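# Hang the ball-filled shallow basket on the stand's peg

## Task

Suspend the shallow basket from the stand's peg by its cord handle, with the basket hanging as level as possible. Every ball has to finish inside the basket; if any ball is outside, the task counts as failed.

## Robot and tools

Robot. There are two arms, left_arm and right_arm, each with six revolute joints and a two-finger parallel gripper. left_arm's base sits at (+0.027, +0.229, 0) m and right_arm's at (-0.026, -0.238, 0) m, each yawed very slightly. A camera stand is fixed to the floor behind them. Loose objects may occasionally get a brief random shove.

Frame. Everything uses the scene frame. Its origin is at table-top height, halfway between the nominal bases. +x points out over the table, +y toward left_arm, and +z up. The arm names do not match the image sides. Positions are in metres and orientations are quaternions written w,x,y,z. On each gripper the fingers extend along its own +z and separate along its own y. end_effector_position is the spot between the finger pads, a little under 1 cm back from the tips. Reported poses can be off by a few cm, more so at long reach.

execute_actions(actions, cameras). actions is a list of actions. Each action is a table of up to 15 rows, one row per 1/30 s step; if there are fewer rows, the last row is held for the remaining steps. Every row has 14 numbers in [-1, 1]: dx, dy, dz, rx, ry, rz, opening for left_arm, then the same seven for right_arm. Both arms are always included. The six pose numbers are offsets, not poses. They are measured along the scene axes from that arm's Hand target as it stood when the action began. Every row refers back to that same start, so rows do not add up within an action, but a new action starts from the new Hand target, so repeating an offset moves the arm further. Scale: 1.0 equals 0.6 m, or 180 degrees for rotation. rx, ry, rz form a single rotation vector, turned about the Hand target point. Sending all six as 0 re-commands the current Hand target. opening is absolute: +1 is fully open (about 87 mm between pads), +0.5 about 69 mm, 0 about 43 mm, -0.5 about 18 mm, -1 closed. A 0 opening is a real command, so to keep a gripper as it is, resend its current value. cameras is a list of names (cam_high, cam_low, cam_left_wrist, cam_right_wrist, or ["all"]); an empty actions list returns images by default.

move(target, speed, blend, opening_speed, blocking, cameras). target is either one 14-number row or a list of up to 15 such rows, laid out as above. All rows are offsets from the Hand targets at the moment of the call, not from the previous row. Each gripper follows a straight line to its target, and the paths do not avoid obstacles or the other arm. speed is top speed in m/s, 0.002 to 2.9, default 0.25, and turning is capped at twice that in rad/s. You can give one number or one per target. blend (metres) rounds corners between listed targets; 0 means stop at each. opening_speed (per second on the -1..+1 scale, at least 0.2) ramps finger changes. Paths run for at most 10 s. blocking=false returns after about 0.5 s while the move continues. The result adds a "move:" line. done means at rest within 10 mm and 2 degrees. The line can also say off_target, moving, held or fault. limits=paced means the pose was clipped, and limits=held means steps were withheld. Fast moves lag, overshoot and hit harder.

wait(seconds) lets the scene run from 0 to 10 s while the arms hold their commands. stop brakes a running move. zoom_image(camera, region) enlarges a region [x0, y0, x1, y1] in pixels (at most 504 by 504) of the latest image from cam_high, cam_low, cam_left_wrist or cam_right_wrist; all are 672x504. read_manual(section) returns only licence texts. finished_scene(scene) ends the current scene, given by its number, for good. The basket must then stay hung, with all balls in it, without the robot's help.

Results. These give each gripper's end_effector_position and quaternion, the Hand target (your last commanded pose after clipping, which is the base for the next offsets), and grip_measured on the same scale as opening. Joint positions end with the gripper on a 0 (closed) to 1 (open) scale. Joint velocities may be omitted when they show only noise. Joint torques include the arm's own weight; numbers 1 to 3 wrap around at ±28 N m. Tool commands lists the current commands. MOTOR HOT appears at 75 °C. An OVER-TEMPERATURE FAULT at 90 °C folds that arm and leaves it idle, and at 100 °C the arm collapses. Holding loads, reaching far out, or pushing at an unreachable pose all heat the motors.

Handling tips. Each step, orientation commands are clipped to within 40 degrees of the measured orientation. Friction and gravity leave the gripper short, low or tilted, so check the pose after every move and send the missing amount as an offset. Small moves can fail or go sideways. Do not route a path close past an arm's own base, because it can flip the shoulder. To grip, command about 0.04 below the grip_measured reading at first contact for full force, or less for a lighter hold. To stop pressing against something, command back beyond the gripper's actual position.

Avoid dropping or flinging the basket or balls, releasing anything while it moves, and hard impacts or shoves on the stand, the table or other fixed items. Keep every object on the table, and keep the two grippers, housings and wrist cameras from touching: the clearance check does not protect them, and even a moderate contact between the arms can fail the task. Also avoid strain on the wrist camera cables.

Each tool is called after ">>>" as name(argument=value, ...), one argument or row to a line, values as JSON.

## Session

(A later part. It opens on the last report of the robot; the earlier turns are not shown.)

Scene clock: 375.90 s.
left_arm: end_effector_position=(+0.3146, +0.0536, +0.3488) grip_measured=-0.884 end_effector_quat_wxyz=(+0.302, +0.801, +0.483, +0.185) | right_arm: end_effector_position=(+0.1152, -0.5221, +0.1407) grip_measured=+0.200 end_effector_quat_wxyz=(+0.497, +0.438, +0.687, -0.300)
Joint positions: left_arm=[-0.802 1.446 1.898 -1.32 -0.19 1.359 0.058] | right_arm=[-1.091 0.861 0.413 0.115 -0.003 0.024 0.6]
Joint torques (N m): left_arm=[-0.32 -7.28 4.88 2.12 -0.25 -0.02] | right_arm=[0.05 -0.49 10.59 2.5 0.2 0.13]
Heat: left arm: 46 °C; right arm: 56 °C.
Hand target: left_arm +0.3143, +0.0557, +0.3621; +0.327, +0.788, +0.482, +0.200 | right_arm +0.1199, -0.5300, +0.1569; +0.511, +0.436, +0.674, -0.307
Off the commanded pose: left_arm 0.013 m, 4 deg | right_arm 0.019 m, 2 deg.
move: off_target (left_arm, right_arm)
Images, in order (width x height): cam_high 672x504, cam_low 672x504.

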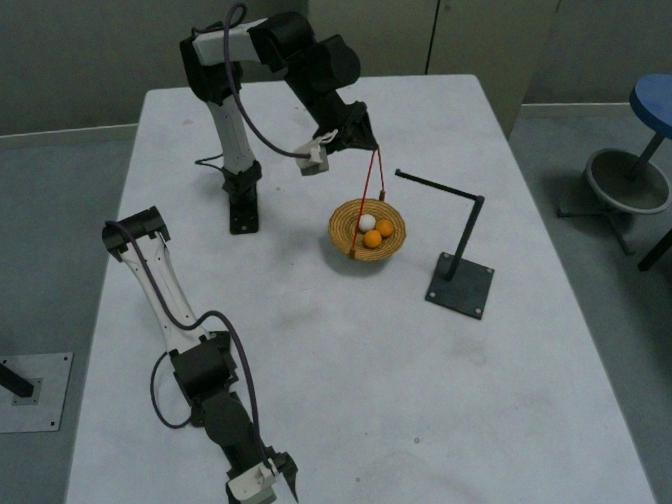

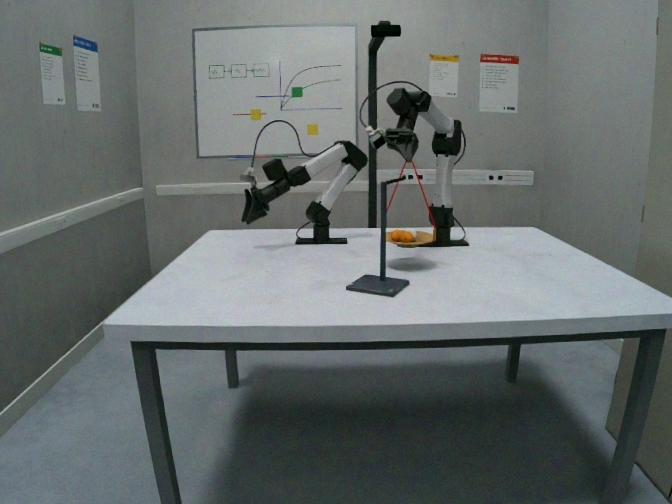

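>>> move(
  target=[0.0825, -0.039, -0.01, 0, 0, 0, -1, 0, 0, 0, 0, 0, 0, 0.2],
  speed=0.06,
  cameras=["cam_high", "cam_low"],
)

>>> zoom_image(
  camera="cam_high",
  region=[340, 100, 500, 220],
)

>>> zoom_image(
  camera="cam_low",
  region=[370, 140, 450, 200],
)

Scene clock: 386.97 s.
left_arm: end_effector_position=(+0.3545, +0.0377, +0.3429) grip_measured=-0.884 end_effector_quat_wxyz=(+0.303, +0.796, +0.488, +0.191) | right_arm: end_effector_position=(+0.1152, -0.5221, +0.1407) grip_measured=+0.200 end_effector_quat_wxyz=(+0.497, +0.438, +0.687, -0.300)
Joint positions: left_arm=[-0.751 1.567 1.969 -1.257 -0.172 1.39 0.058] | right_arm=[-1.091 0.861 0.413 0.115 -0.003 0.024 0.6]
Joint torques (N m): left_arm=[0.77 -4.92 8.43 2.14 0.01 0.2] | right_arm=[-0.08 -0.29 10.66 2.53 0.16 0.17]
Heat: left arm: 45 °C; right arm: 56 °C.
Hand target: left_arm +0.3639, +0.0323, +0.3559; +0.326, +0.788, +0.482, +0.200 | right_arm +0.1199, -0.5300, +0.1569; +0.511, +0.436, +0.674, -0.307
Off the commanded pose: left_arm 0.017 m, 3 deg | right_arm 0.019 m, 2 deg.
move: off_target (left_arm, right_arm)
Images, in order (width x height): cam_high 672x504, cam_low 672x504.

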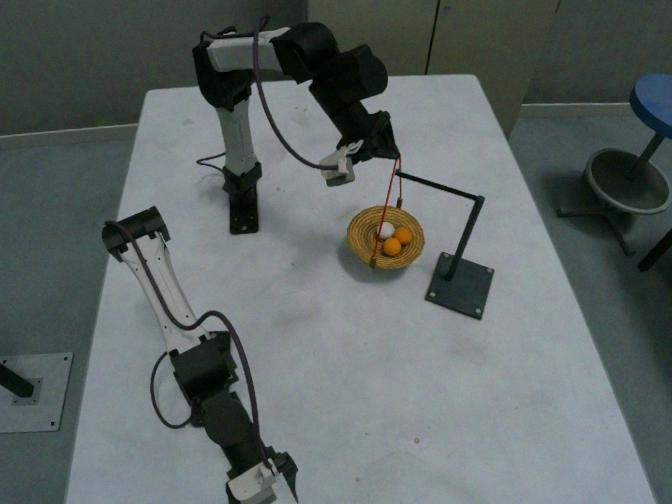

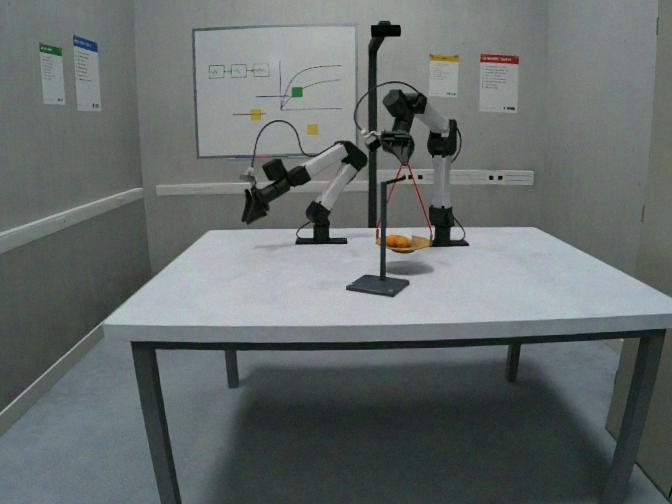

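Scaled by 3.150 from the camera's 672x504 image, which has a finer 960x720 frame.

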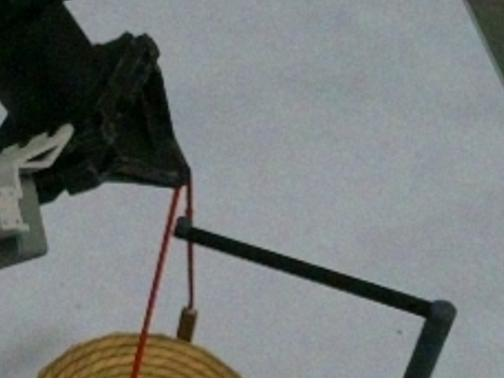

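Scaled by 6.300 from the camera's 672x504 image, which has a finer 960x720 frame.

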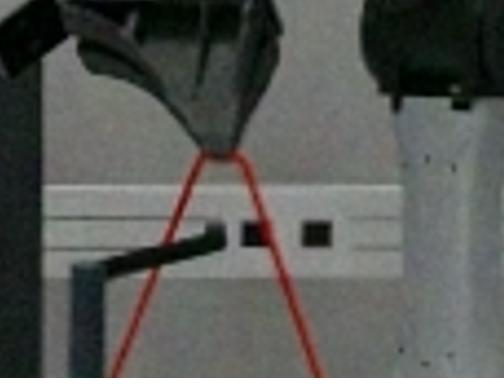

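>>> move(
  target=[0.08, -0.045, 0, 0, 0, 0, -1, 0, 0, 0, 0, 0, 0, 0.2],
  speed=0.06,
  cameras=["cam_high", "cam_low"],
)

>>> zoom_image(
  camera="cam_high",
  region=[340, 100, 500, 220],
)

>>> zoom_image(
  camera="cam_low",
  region=[360, 140, 440, 200],
)

>>> zoom_image(
  camera="cam_low",
  region=[360, 205, 440, 265],
)

Scene clock: 397.77 s.
left_arm: end_effector_position=(+0.4057, +0.0072, +0.3492) grip_measured=-0.884 end_effector_quat_wxyz=(+0.317, +0.791, +0.486, +0.195) | right_arm: end_effector_position=(+0.1152, -0.5221, +0.1407) grip_measured=+0.200 end_effector_quat_wxyz=(+0.497, +0.438, +0.687, -0.300)
Joint positions: left_arm=[-0.718 1.792 2.235 -1.262 -0.149 1.414 0.058] | right_arm=[-1.091 0.861 0.413 0.115 -0.003 0.024 0.6]
Joint torques (N m): left_arm=[0.77 -6.71 8.28 1.91 0.03 0.19] | right_arm=[0.02 -0.51 10.61 2.54 0.18 0.16]
Heat: left arm: 47 °C; right arm: 57 °C.
Hand target: left_arm +0.4117, +0.0052, +0.3559; +0.326, +0.788, +0.482, +0.200 | right_arm +0.1199, -0.5300, +0.1569; +0.511, +0.436, +0.674, -0.307
Off the commanded pose: left_arm 0.009 m, 1 deg | right_arm 0.019 m, 2 deg.
move: off_target (right_arm)
Images, in order (width x height): cam_high 672x504, cam_low 672x504.

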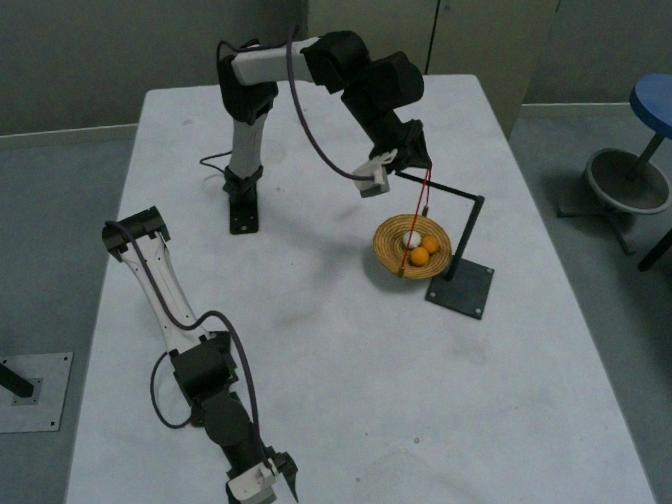

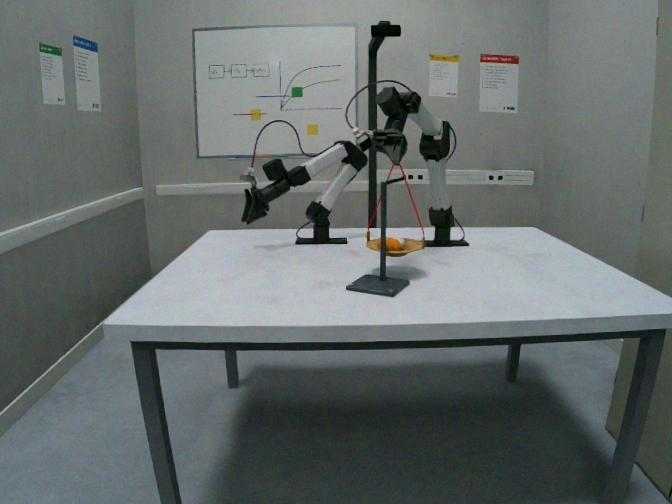

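Scaled by 3.150 from the camera's 672x504 image, which has a finer 960x720 frame.

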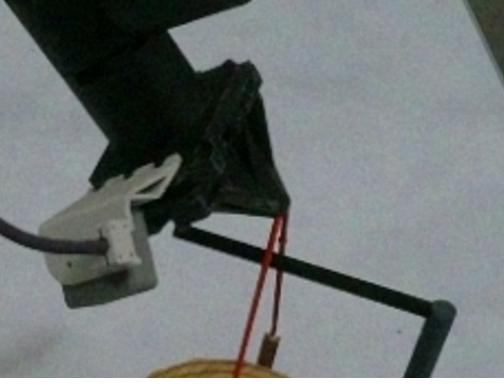

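Scaled by 6.300 from the camera's 672x504 image, which has a finer 960x720 frame.

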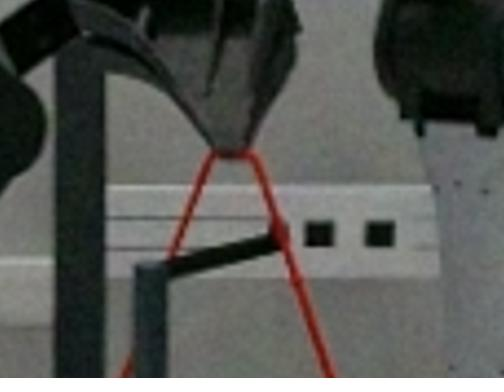

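Scaled by 6.300 from the camera's 672x504 image, which has a finer 960x720 frame.

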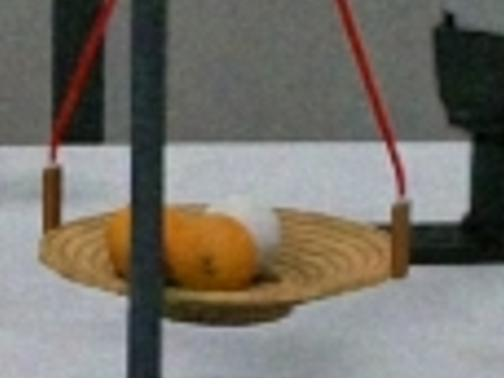

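>>> move(
  target=[-0.003, 0.0053, -0.033, 0, 0, 0, -1, 0, 0, 0, 0, 0, 0, 0.2],
  speed=0.03,
  cameras=["cam_high", "cam_low"],
)

>>> zoom_image(
  camera="cam_high",
  region=[380, 130, 500, 220],
)

>>> zoom_image(
  camera="cam_low",
  region=[360, 140, 440, 200],
)

Scene clock: 412.53 s.
left_arm: end_effector_position=(+0.4101, +0.0047, +0.3152) grip_measured=-0.884 end_effector_quat_wxyz=(+0.296, +0.799, +0.489, +0.188) | right_arm: end_effector_position=(+0.1152, -0.5221, +0.1407) grip_measured=+0.200 end_effector_quat_wxyz=(+0.497, +0.438, +0.687, -0.300)
Joint positions: left_arm=[-0.715 1.77 2.078 -1.176 -0.147 1.416 0.058] | right_arm=[-1.091 0.861 0.413 0.115 -0.003 0.024 0.6]
Joint torques (N m): left_arm=[0.87 -12.03 5.35 2.13 0.03 0.19] | right_arm=[0.08 -0.42 10.22 2.54 0.2 0.16]
Heat: left arm: 48 °C; right arm: 57 °C.
Hand target: left_arm +0.4101, +0.0085, +0.3361; +0.326, +0.788, +0.482, +0.200 | right_arm +0.1199, -0.5300, +0.1569; +0.511, +0.436, +0.674, -0.307
Off the commanded pose: left_arm 0.021 m, 4 deg | right_arm 0.019 m, 2 deg.
move: off_target (left_arm, right_arm)
Images, in order (width x height): cam_high 672x504, cam_low 672x504.

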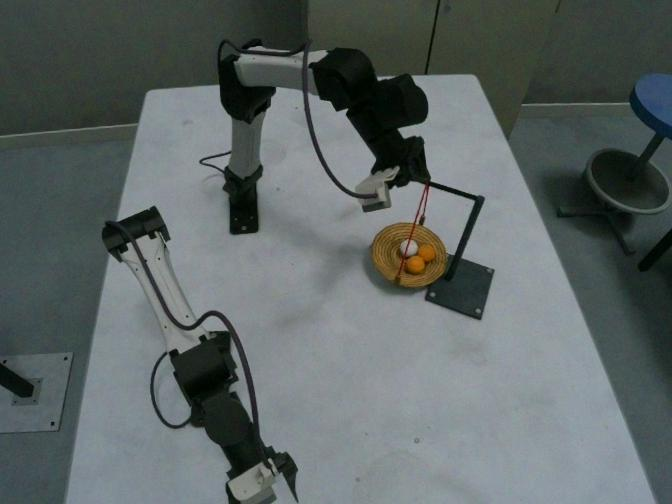

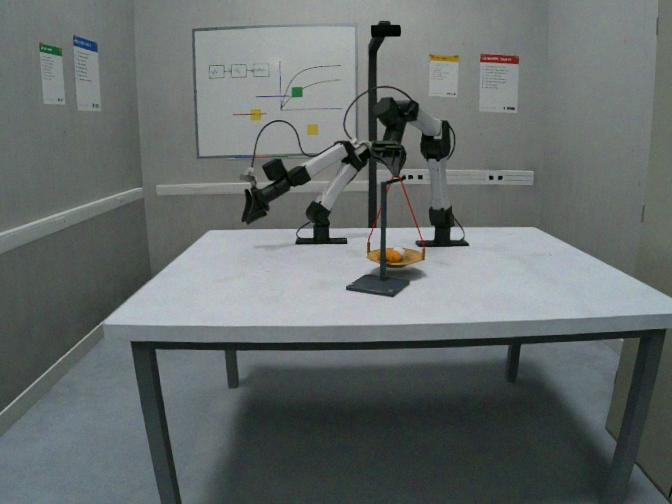

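Scaled by 4.200 from the camera's 672x504 image, which has a finer 960x720 frame.

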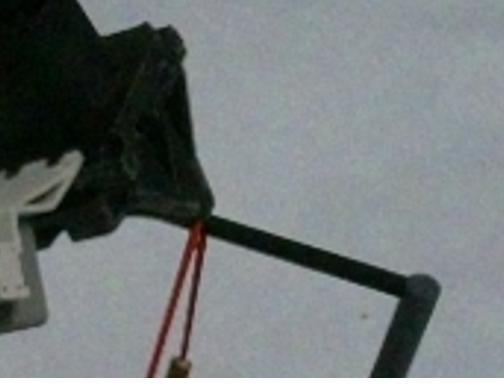

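Scaled by 6.300 from the camera's 672x504 image, which has a finer 960x720 frame.

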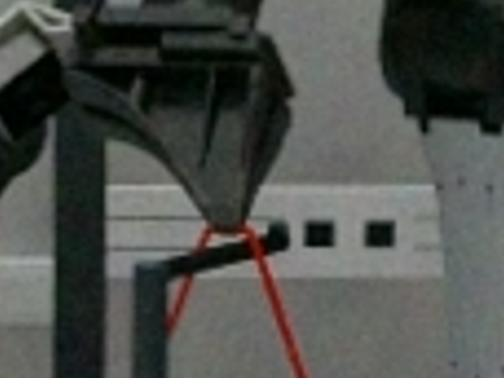

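>>> move(
  target=[0.0035, 0.0067, 0, 0, 0, 0, -1, 0, 0, 0, 0, 0, 0, 0.2],
  speed=0.03,
  cameras=["cam_high", "cam_low"],
)

>>> zoom_image(
  camera="cam_high",
  region=[380, 130, 500, 220],
)

>>> zoom_image(
  camera="cam_low",
  region=[360, 140, 440, 200],
)

Scene clock: 435.53 s.
left_arm: end_effector_position=(+0.4135, +0.0088, +0.3154) grip_measured=-0.884 end_effector_quat_wxyz=(+0.296, +0.798, +0.490, +0.188) | right_arm: end_effector_position=(+0.1152, -0.5221, +0.1407) grip_measured=+0.200 end_effector_quat_wxyz=(+0.497, +0.438, +0.687, -0.300)
Joint positions: left_arm=[-0.7 1.77 2.078 -1.173 -0.138 1.425 0.058] | right_arm=[-1.091 0.861 0.413 0.115 -0.003 0.024 0.6]
Joint torques (N m): left_arm=[0.76 -12.37 4.97 2.11 0.05 0.2] | right_arm=[0.27 -0.4 10.51 2.53 0.16 0.01]
Heat: left arm: 46 °C; right arm: 57 °C.
Hand target: left_arm +0.4121, +0.0125, +0.3360; +0.326, +0.788, +0.482, +0.200 | right_arm +0.1199, -0.5300, +0.1569; +0.511, +0.436, +0.674, -0.307
Off the commanded pose: left_arm 0.021 m, 4 deg | right_arm 0.019 m, 2 deg.
move: off_target (left_arm, right_arm)
Images, in order (width x height): cam_high 672x504, cam_low 672x504.

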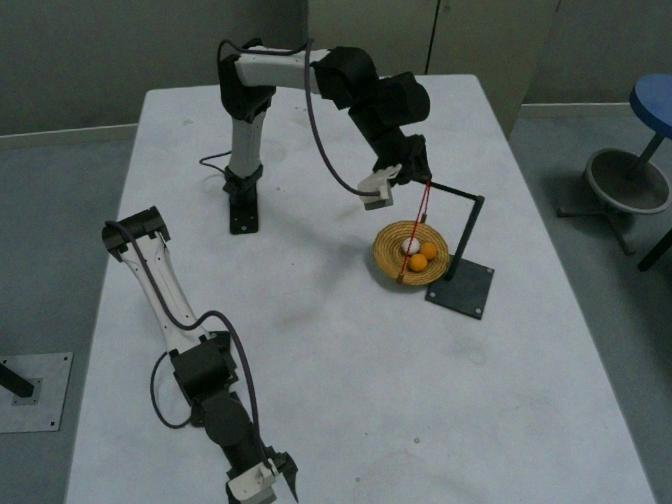

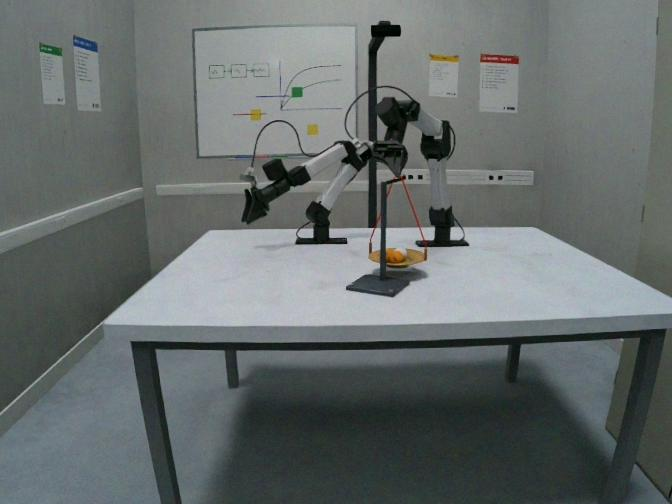

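Scaled by 4.200 from the camera's 672x504 image, which has a finer 960x720 frame.

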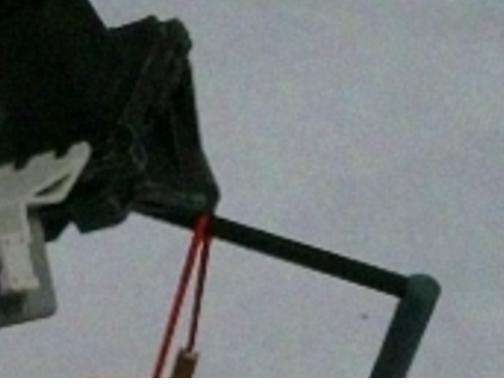

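Scaled by 6.300 from the camera's 672x504 image, which has a finer 960x720 frame.

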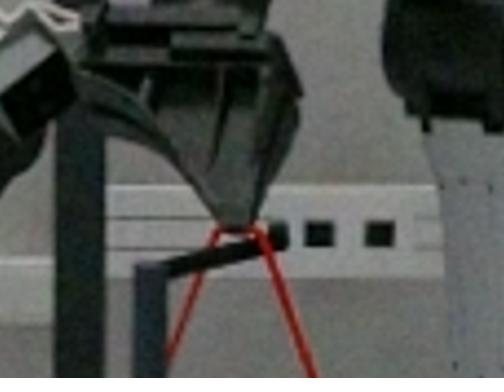

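>>> move(
  target=[0.0015, -0.0035, -0.017, 0, 0, 0, -1, 0, 0, 0, 0, 0, 0, 0.2],
  speed=0.03,
  cameras=["cam_high", "cam_low"],
)

>>> zoom_image(
  camera="cam_low",
  region=[360, 140, 440, 200],
)

>>> zoom_image(
  camera="cam_low",
  region=[355, 215, 435, 275],
)

>>> zoom_image(
  camera="cam_high",
  region=[370, 190, 470, 290],
)

Scene clock: 454.00 s.
left_arm: end_effector_position=(+0.4135, +0.0086, +0.3120) grip_measured=-0.884 end_effector_quat_wxyz=(+0.304, +0.795, +0.488, +0.191) | right_arm: end_effector_position=(+0.1152, -0.5221, +0.1407) grip_measured=+0.200 end_effector_quat_wxyz=(+0.497, +0.438, +0.687, -0.300)
Joint positions: left_arm=[-0.7 1.739 2.012 -1.119 -0.137 1.427 0.058] | right_arm=[-1.091 0.861 0.413 0.115 -0.003 0.024 0.6]
Joint torques (N m): left_arm=[0.51 -11 4.96 2.12 0.02 0.15] | right_arm=[0.24 -0.61 10.33 2.55 0.11 0.13]
Heat: left arm: 44 °C; right arm: 58 °C.
Hand target: left_arm +0.4131, +0.0104, +0.3258; +0.326, +0.788, +0.482, +0.200 | right_arm +0.1199, -0.5300, +0.1569; +0.511, +0.436, +0.674, -0.307
Off the commanded pose: left_arm 0.014 m, 3 deg | right_arm 0.019 m, 2 deg.
move: off_target (left_arm, right_arm)
Images, in order (width x height): cam_high 672x504, cam_low 672x504.

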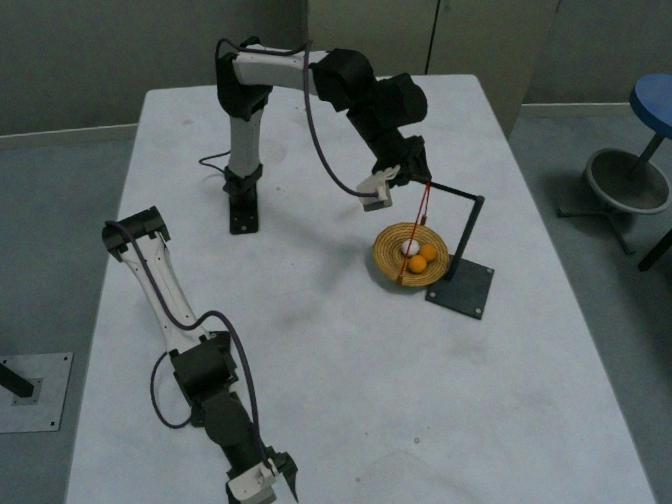

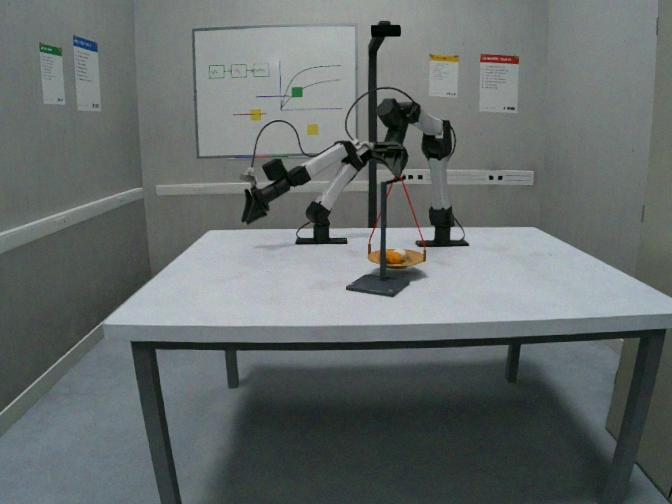

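Scaled by 6.300 from the camera's 672x504 image, which has a finer 960x720 frame.

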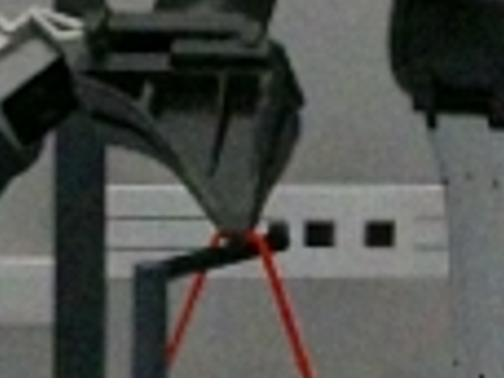

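Scaled by 6.300 from the camera's 672x504 image, which has a finer 960x720 frame.

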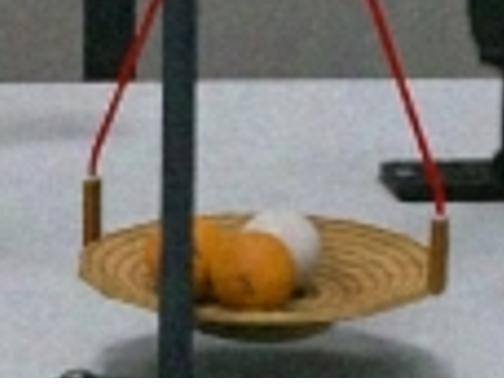

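Scaled by 5.040 from the camera's 672x504 image, which has a finer 960x720 frame.

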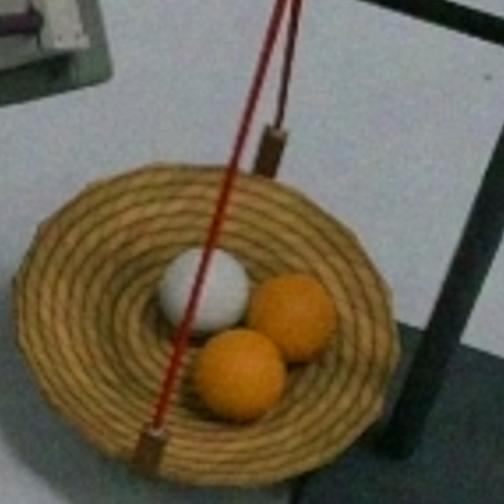

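>>> move(
  target=[
    [0, 0, 0.025, 0, 0, 0, -1, 0, 0, 0, 0, 0, 0, 0.2],
    [-0.0155, 0.0075, 0.025, 0, 0, 0, -1, 0, 0, 0, 0, 0, 0, 0.2],
  ],
  speed=0.03,
  blend=[0.01, 0],
  cameras=["cam_high", "cam_low"],
)

>>> zoom_image(
  camera="cam_low",
  region=[360, 140, 440, 200],
)

>>> zoom_image(
  camera="cam_high",
  region=[380, 130, 500, 220],
)

Scene clock: 473.13 s.
left_arm: end_effector_position=(+0.4091, +0.0120, +0.3234) grip_measured=-0.884 end_effector_quat_wxyz=(+0.306, +0.795, +0.488, +0.191) | right_arm: end_effector_position=(+0.1152, -0.5221, +0.1407) grip_measured=+0.200 end_effector_quat_wxyz=(+0.497, +0.438, +0.687, -0.300)
Joint positions: left_arm=[-0.7 1.739 2.061 -1.164 -0.137 1.427 0.058] | right_arm=[-1.091 0.861 0.413 0.115 -0.003 0.024 0.6]
Joint torques (N m): left_arm=[-0.01 -11.14 6.15 1.88 -0.02 0.11] | right_arm=[0.2 -0.51 10.3 2.5 0.17 0.14]
Heat: left arm: 47 °C; right arm: 58 °C.
Hand target: left_arm +0.4038, +0.0149, +0.3409; +0.326, +0.788, +0.482, +0.200 | right_arm +0.1199, -0.5300, +0.1569; +0.511, +0.436, +0.674, -0.307
Off the commanded pose: left_arm 0.019 m, 3 deg | right_arm 0.019 m, 2 deg.
move: off_target (left_arm, right_arm); blend cut to 0.0052 m at target 1
Images, in order (width x height): cam_high 672x504, cam_low 672x504.

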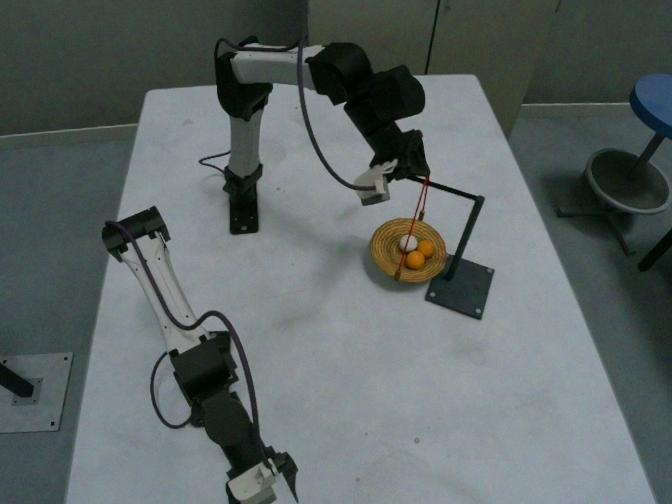

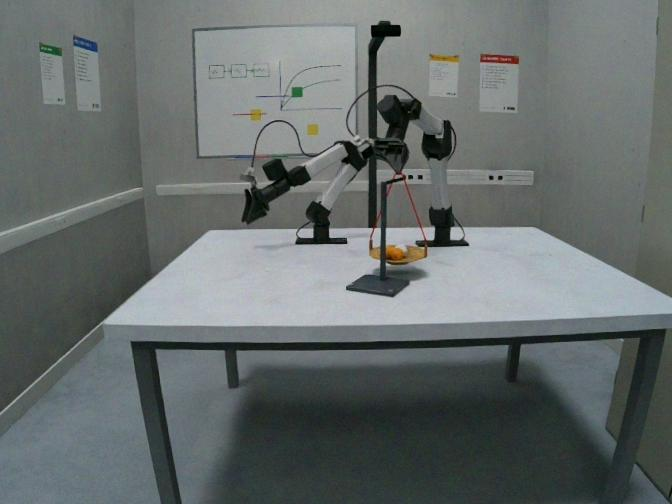

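Scaled by 6.300 from the camera's 672x504 image, which has a finer 960x720 frame.

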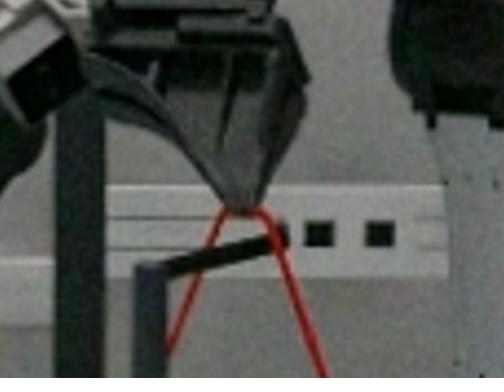

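Scaled by 4.200 from the camera's 672x504 image, which has a finer 960x720 frame.

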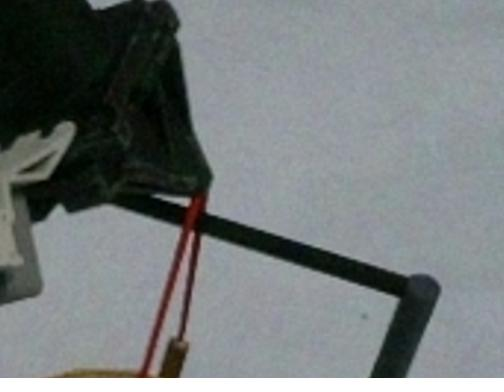

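>>> move(
  target=[0, 0, -0.022, 0, 0, 0, -1, 0, 0, 0, 0, 0, 0, 0.2],
  speed=0.03,
  cameras=["cam_high", "cam_low"],
)

>>> zoom_image(
  camera="cam_low",
  region=[360, 140, 440, 200],
)

>>> zoom_image(
  camera="cam_high",
  region=[380, 130, 500, 220],
)

Scene clock: 478.77 s.
left_arm: end_effector_position=(+0.4065, +0.0141, +0.3120) grip_measured=-0.885 end_effector_quat_wxyz=(+0.302, +0.796, +0.488, +0.190) | right_arm: end_effector_position=(+0.1152, -0.5221, +0.1407) grip_measured=+0.200 end_effector_quat_wxyz=(+0.497, +0.438, +0.687, -0.300)
Joint positions: left_arm=[-0.7 1.707 1.976 -1.12 -0.137 1.427 0.058] | right_arm=[-1.091 0.861 0.413 0.115 -0.003 0.024 0.6]
Joint torques (N m): left_arm=[-0.03 -11.1 5.09 2.09 -0.02 0.1] | right_arm=[-0.05 -0.24 10.48 2.54 0.17 0.14]
Heat: left arm: 48 °C; right arm: 58 °C.
Hand target: left_arm +0.4037, +0.0149, +0.3278; +0.326, +0.788, +0.482, +0.200 | right_arm +0.1199, -0.5300, +0.1569; +0.511, +0.436, +0.674, -0.307
Off the commanded pose: left_arm 0.016 m, 3 deg | right_arm 0.019 m, 2 deg.
move: off_target (left_arm, right_arm)
Images, in order (width x height): cam_high 672x504, cam_low 672x504.

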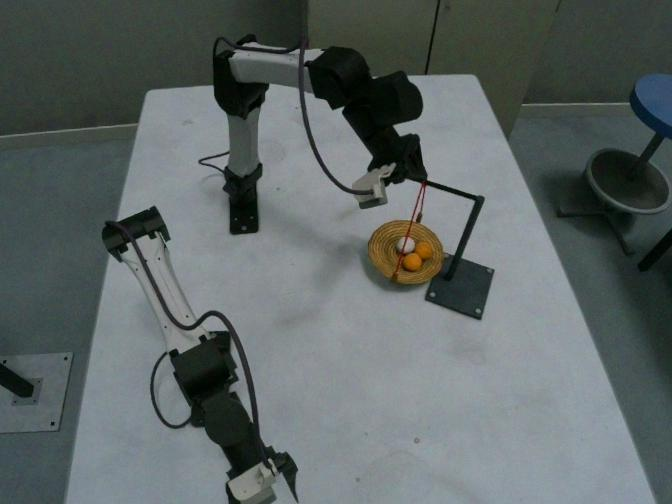

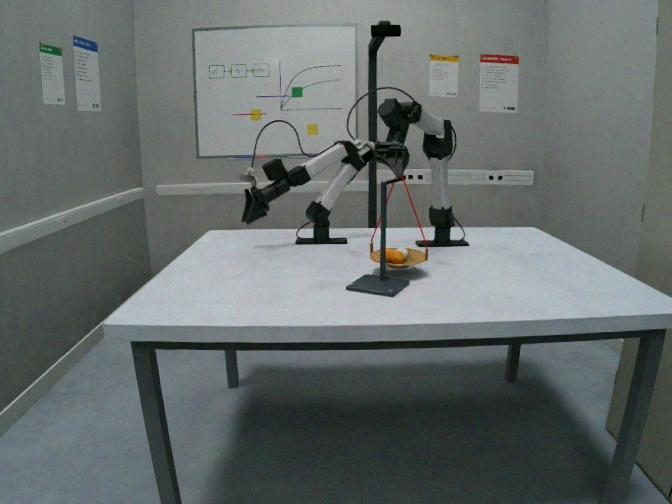

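Scaled by 6.300 from the camera's 672x504 image, which has a finer 960x720 frame.

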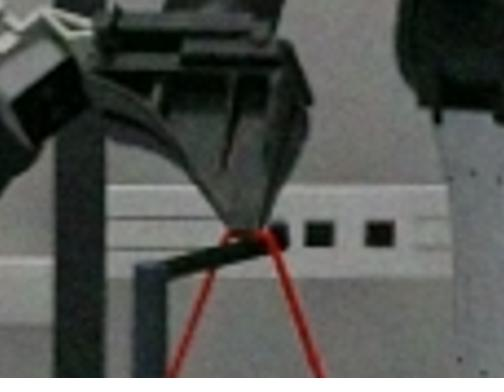

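Scaled by 4.200 from the camera's 672x504 image, which has a finer 960x720 frame.

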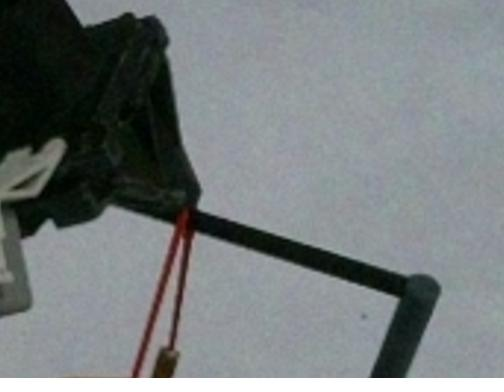

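>>> move(
  target=[0.004, -0.001, -0.013, 0, 0, 0, -1, 0, 0, 0, 0, 0, 0, 0.2],
  speed=0.03,
  cameras=["cam_high", "cam_low"],
)

>>> zoom_image(
  camera="cam_low",
  region=[360, 140, 440, 200],
)

>>> zoom_image(
  camera="cam_high",
  region=[380, 130, 500, 220],
)

>>> zoom_image(
  camera="cam_low",
  region=[355, 215, 435, 275],
)

>>> zoom_image(
  camera="cam_high",
  region=[360, 190, 460, 290],
)

Scene clock: 488.70 s.
left_arm: end_effector_position=(+0.4068, +0.0138, +0.3114) grip_measured=-0.885 end_effector_quat_wxyz=(+0.311, +0.793, +0.487, +0.193) | right_arm: end_effector_position=(+0.1152, -0.5221, +0.1407) grip_measured=+0.200 end_effector_quat_wxyz=(+0.497, +0.438, +0.687, -0.300)
Joint positions: left_arm=[-0.7 1.686 1.936 -1.082 -0.137 1.427 0.058] | right_arm=[-1.091 0.861 0.413 0.115 -0.003 0.024 0.6]
Joint torques (N m): left_arm=[0.23 -9.88 4.82 2.1 0 0.13] | right_arm=[-0.21 -0.35 10.36 2.56 0.16 0.1]
Heat: left arm: 49 °C; right arm: 59 °C.
Hand target: left_arm +0.4061, +0.0144, +0.3200; +0.326, +0.788, +0.482, +0.200 | right_arm +0.1199, -0.5300, +0.1569; +0.511, +0.436, +0.674, -0.307
Off the commanded pose: left_arm 0.009 m, 2 deg | right_arm 0.019 m, 2 deg.
move: off_target (right_arm)
Images, in order (width x height): cam_high 672x504, cam_low 672x504.

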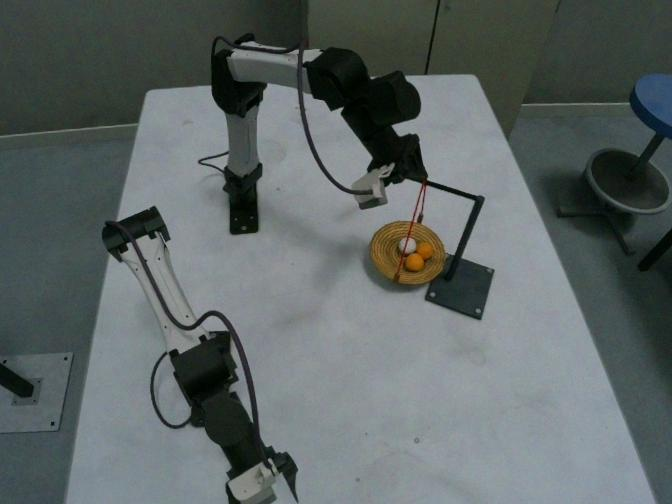

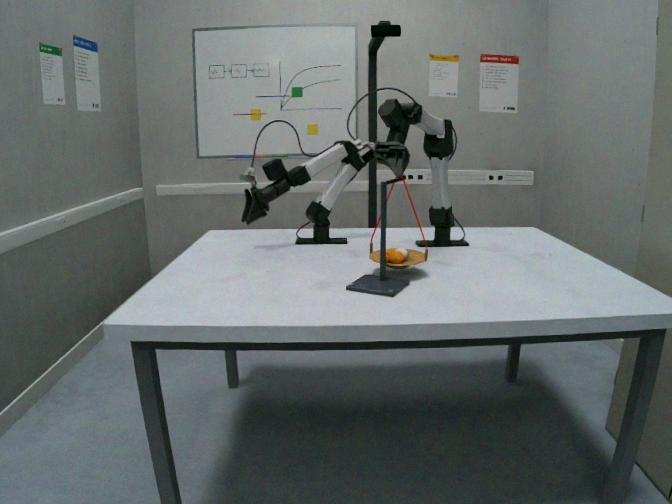

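Scaled by 6.300 from the camera's 672x504 image, which has a finer 960x720 frame.

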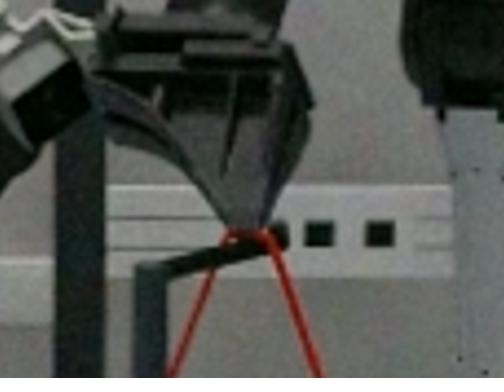

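Scaled by 4.200 from the camera's 672x504 image, which has a finer 960x720 frame.

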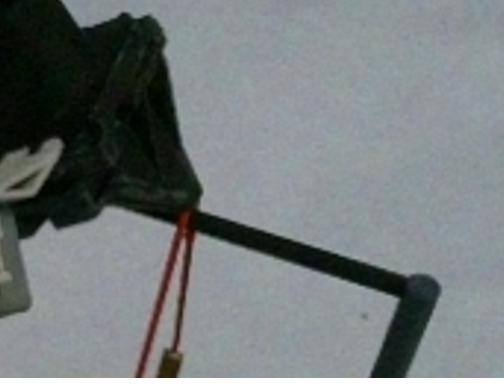

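Scaled by 6.300 from the camera's 672x504 image, which has a finer 960x720 frame.

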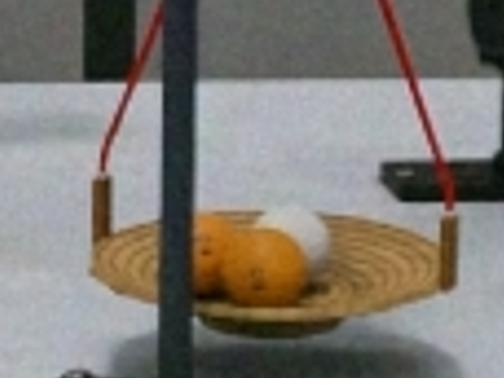

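Scaled by 5.040 from the camera's 672x504 image, which has a finer 960x720 frame.

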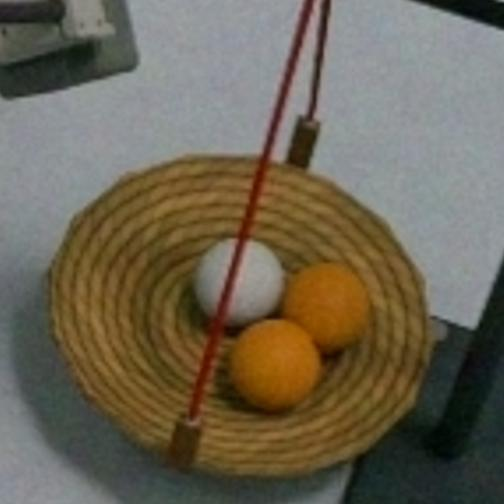

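>>> move(
  target=[0, 0, 0, 0, 0, 0, -0.74, 0, 0, 0, 0, 0, 0, 0.2],
  speed=0.03,
  opening_speed=0.2,
  cameras=["cam_high", "cam_low"],
)

>>> zoom_image(
  camera="cam_low",
  region=[360, 140, 440, 200],
)

>>> zoom_image(
  camera="cam_high",
  region=[380, 130, 500, 220],
)

>>> zoom_image(
  camera="cam_low",
  region=[355, 215, 435, 275],
)

Scene clock: 501.87 s.
left_arm: end_effector_position=(+0.4085, +0.0125, +0.3133) grip_measured=-0.740 end_effector_quat_wxyz=(+0.316, +0.791, +0.486, +0.195) | right_arm: end_effector_position=(+0.1152, -0.5221, +0.1407) grip_measured=+0.200 end_effector_quat_wxyz=(+0.497, +0.438, +0.687, -0.300)
Joint positions: left_arm=[-0.7 1.686 1.936 -1.07 -0.137 1.427 0.13] | right_arm=[-1.091 0.861 0.413 0.115 -0.003 0.024 0.6]
Joint torques (N m): left_arm=[0.23 -9.91 4.78 2 0 0.12] | right_arm=[-0.1 -0.34 10.25 2.46 0.15 0.18]
Heat: left arm: 48 °C; right arm: 59 °C.
Hand target: left_arm +0.4061, +0.0144, +0.3200; +0.326, +0.788, +0.482, +0.200 | right_arm +0.1199, -0.5300, +0.1569; +0.511, +0.436, +0.674, -0.307
Off the commanded pose: left_arm 0.007 m, 1 deg | right_arm 0.019 m, 2 deg.
move: off_target (right_arm)
Images, in order (width x height): cam_high 672x504, cam_low 672x504.

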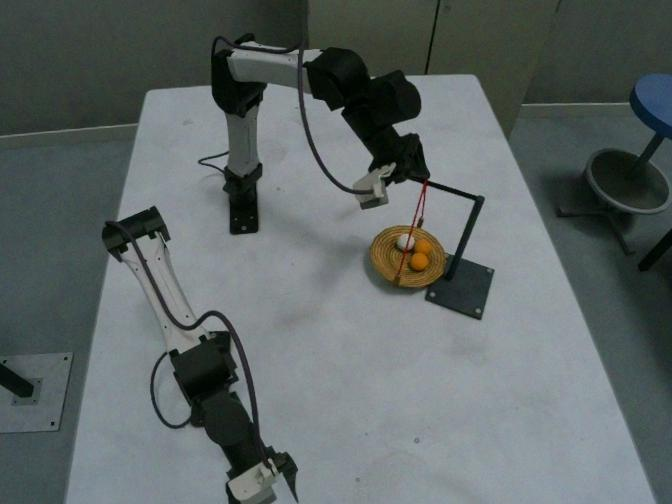

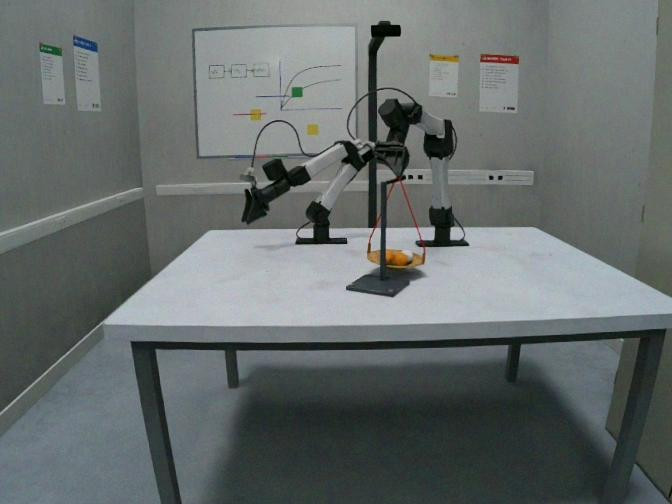

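Scaled by 6.300 from the camera's 672x504 image, which has a finer 960x720 frame.

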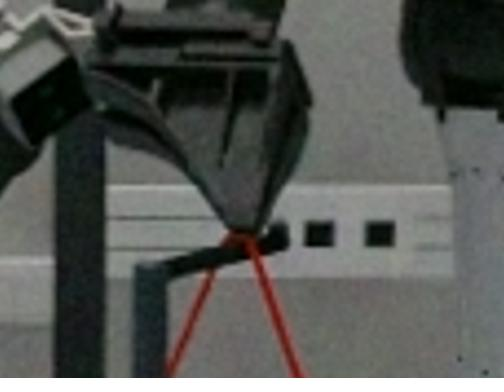

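Scaled by 4.200 from the camera's 672x504 image, which has a finer 960x720 frame.

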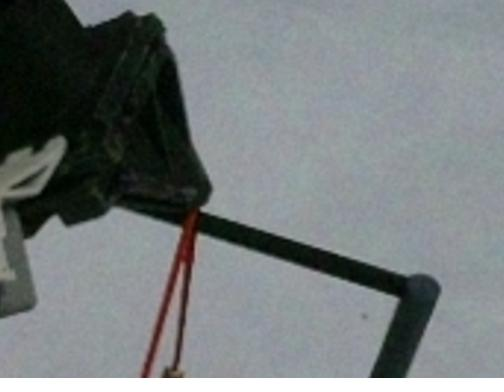

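Scaled by 6.300 from the camera's 672x504 image, which has a finer 960x720 frame.

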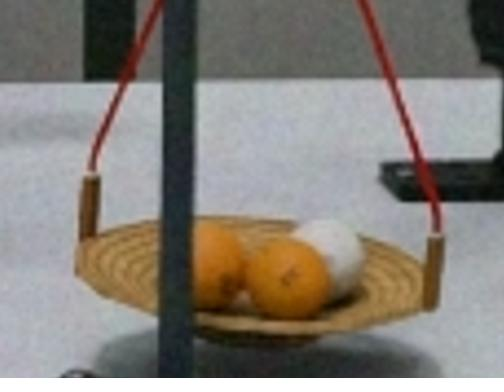

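>>> wait(
  seconds=1,
  cameras=["cam_high", "cam_low", "cam_left_wrist"],
)

>>> zoom_image(
  camera="cam_low",
  region=[355, 215, 435, 275],
)

>>> zoom_image(
  camera="cam_high",
  region=[360, 190, 460, 290],
)

>>> zoom_image(
  camera="cam_left_wrist",
  region=[230, 180, 430, 330],
)

Scene clock: 509.90 s.
left_arm: end_effector_position=(+0.4085, +0.0125, +0.3133) grip_measured=-0.740 end_effector_quat_wxyz=(+0.316, +0.791, +0.486, +0.195) | right_arm: end_effector_position=(+0.1152, -0.5221, +0.1407) grip_measured=+0.200 end_effector_quat_wxyz=(+0.497, +0.438, +0.687, -0.300)
Joint positions: left_arm=[-0.7 1.686 1.936 -1.07 -0.137 1.427 0.13] | right_arm=[-1.091 0.861 0.413 0.115 -0.003 0.024 0.6]
Joint torques (N m): left_arm=[0.23 -9.91 4.81 2 0 0.12] | right_arm=[0.09 -0.28 10.43 2.58 0.2 0.11]
Heat: left arm: 47 °C; right arm: 59 °C.
Hand target: left_arm +0.4061, +0.0144, +0.3200; +0.326, +0.788, +0.482, +0.200 | right_arm +0.1199, -0.5300, +0.1569; +0.511, +0.436, +0.674, -0.307
Tool commands: left_gripper/opening=-0.74 right_gripper/opening=+0.2
Off the commanded pose: left_arm 0.007 m, 1 deg | right_arm 0.019 m, 2 deg.
wait: 1.00 s; at rest from the start
camera_calibration:
cam_left_wrist: T_world_to_cam=[[-0.64091, 0.30829, -0.702988, 0.475715], [-0.20889, 0.811198, 0.546189, -0.0763945], [0.738647, 0.496905, -0.455506, -0.0217671], [0, 0, 0, 1]] pos_world=[0.305011, -0.0738711, 0.366233]
Images, in order (width x height): cam_high 672x504, cam_low 672x504, cam_left_wrist 672x504.

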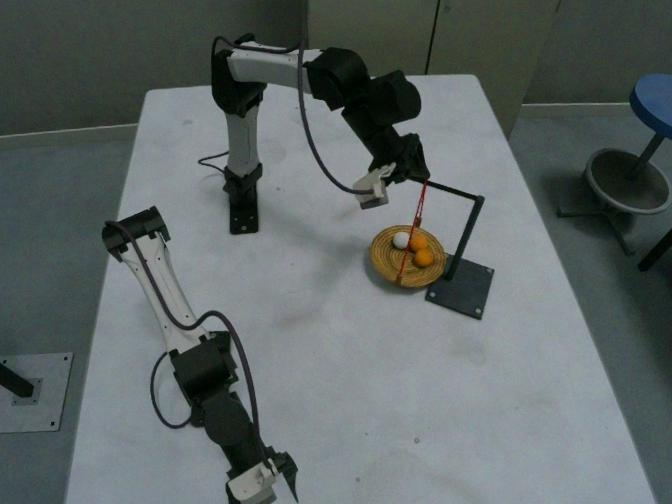

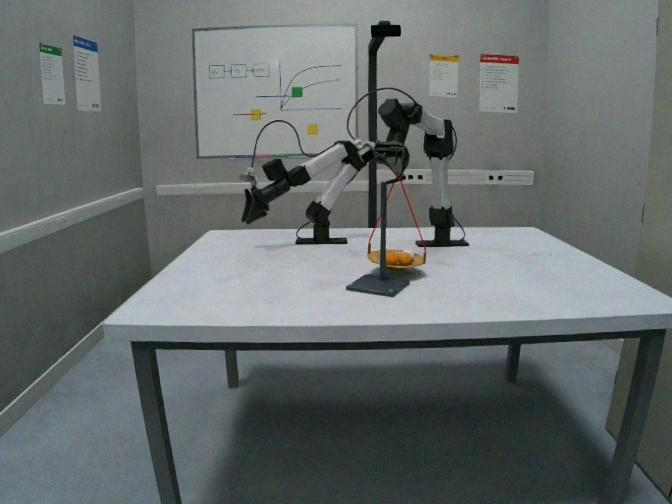

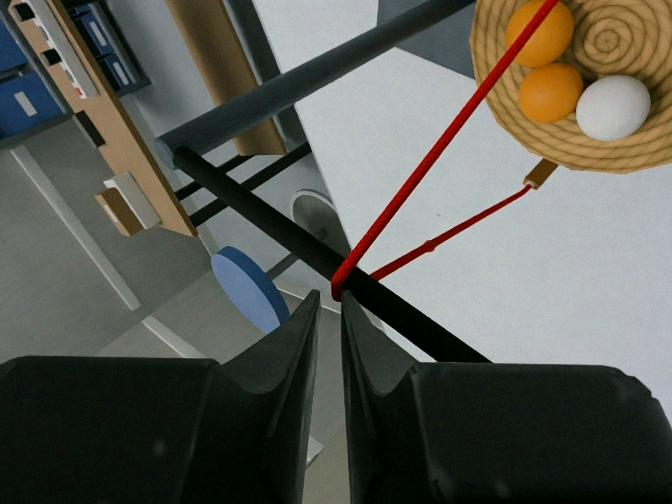

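Scaled by 6.300 from the camera's 672x504 image, which has a finer 960x720 frame.

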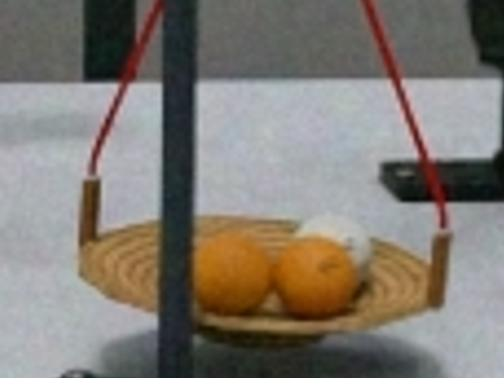

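Scaled by 5.040 from the camera's 672x504 image, which has a finer 960x720 frame.

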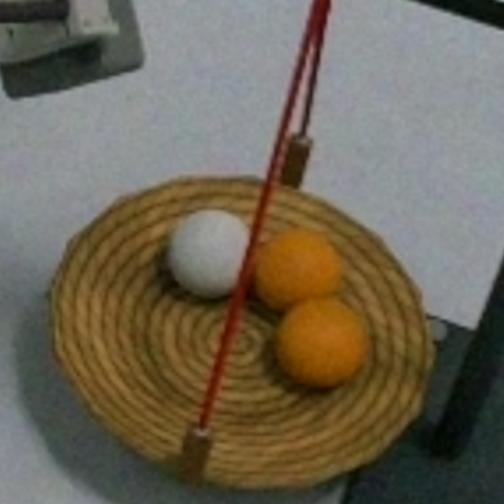

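Scaled by 2.520 from the camera's 672x504 image, which has a finer 960x720 frame.

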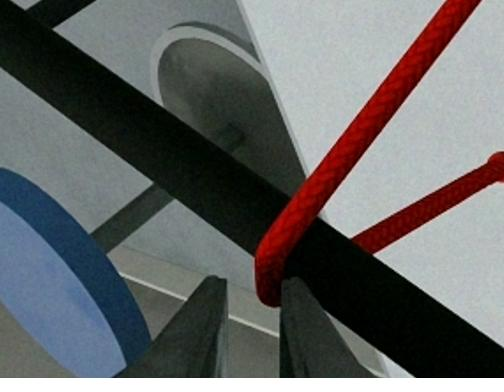

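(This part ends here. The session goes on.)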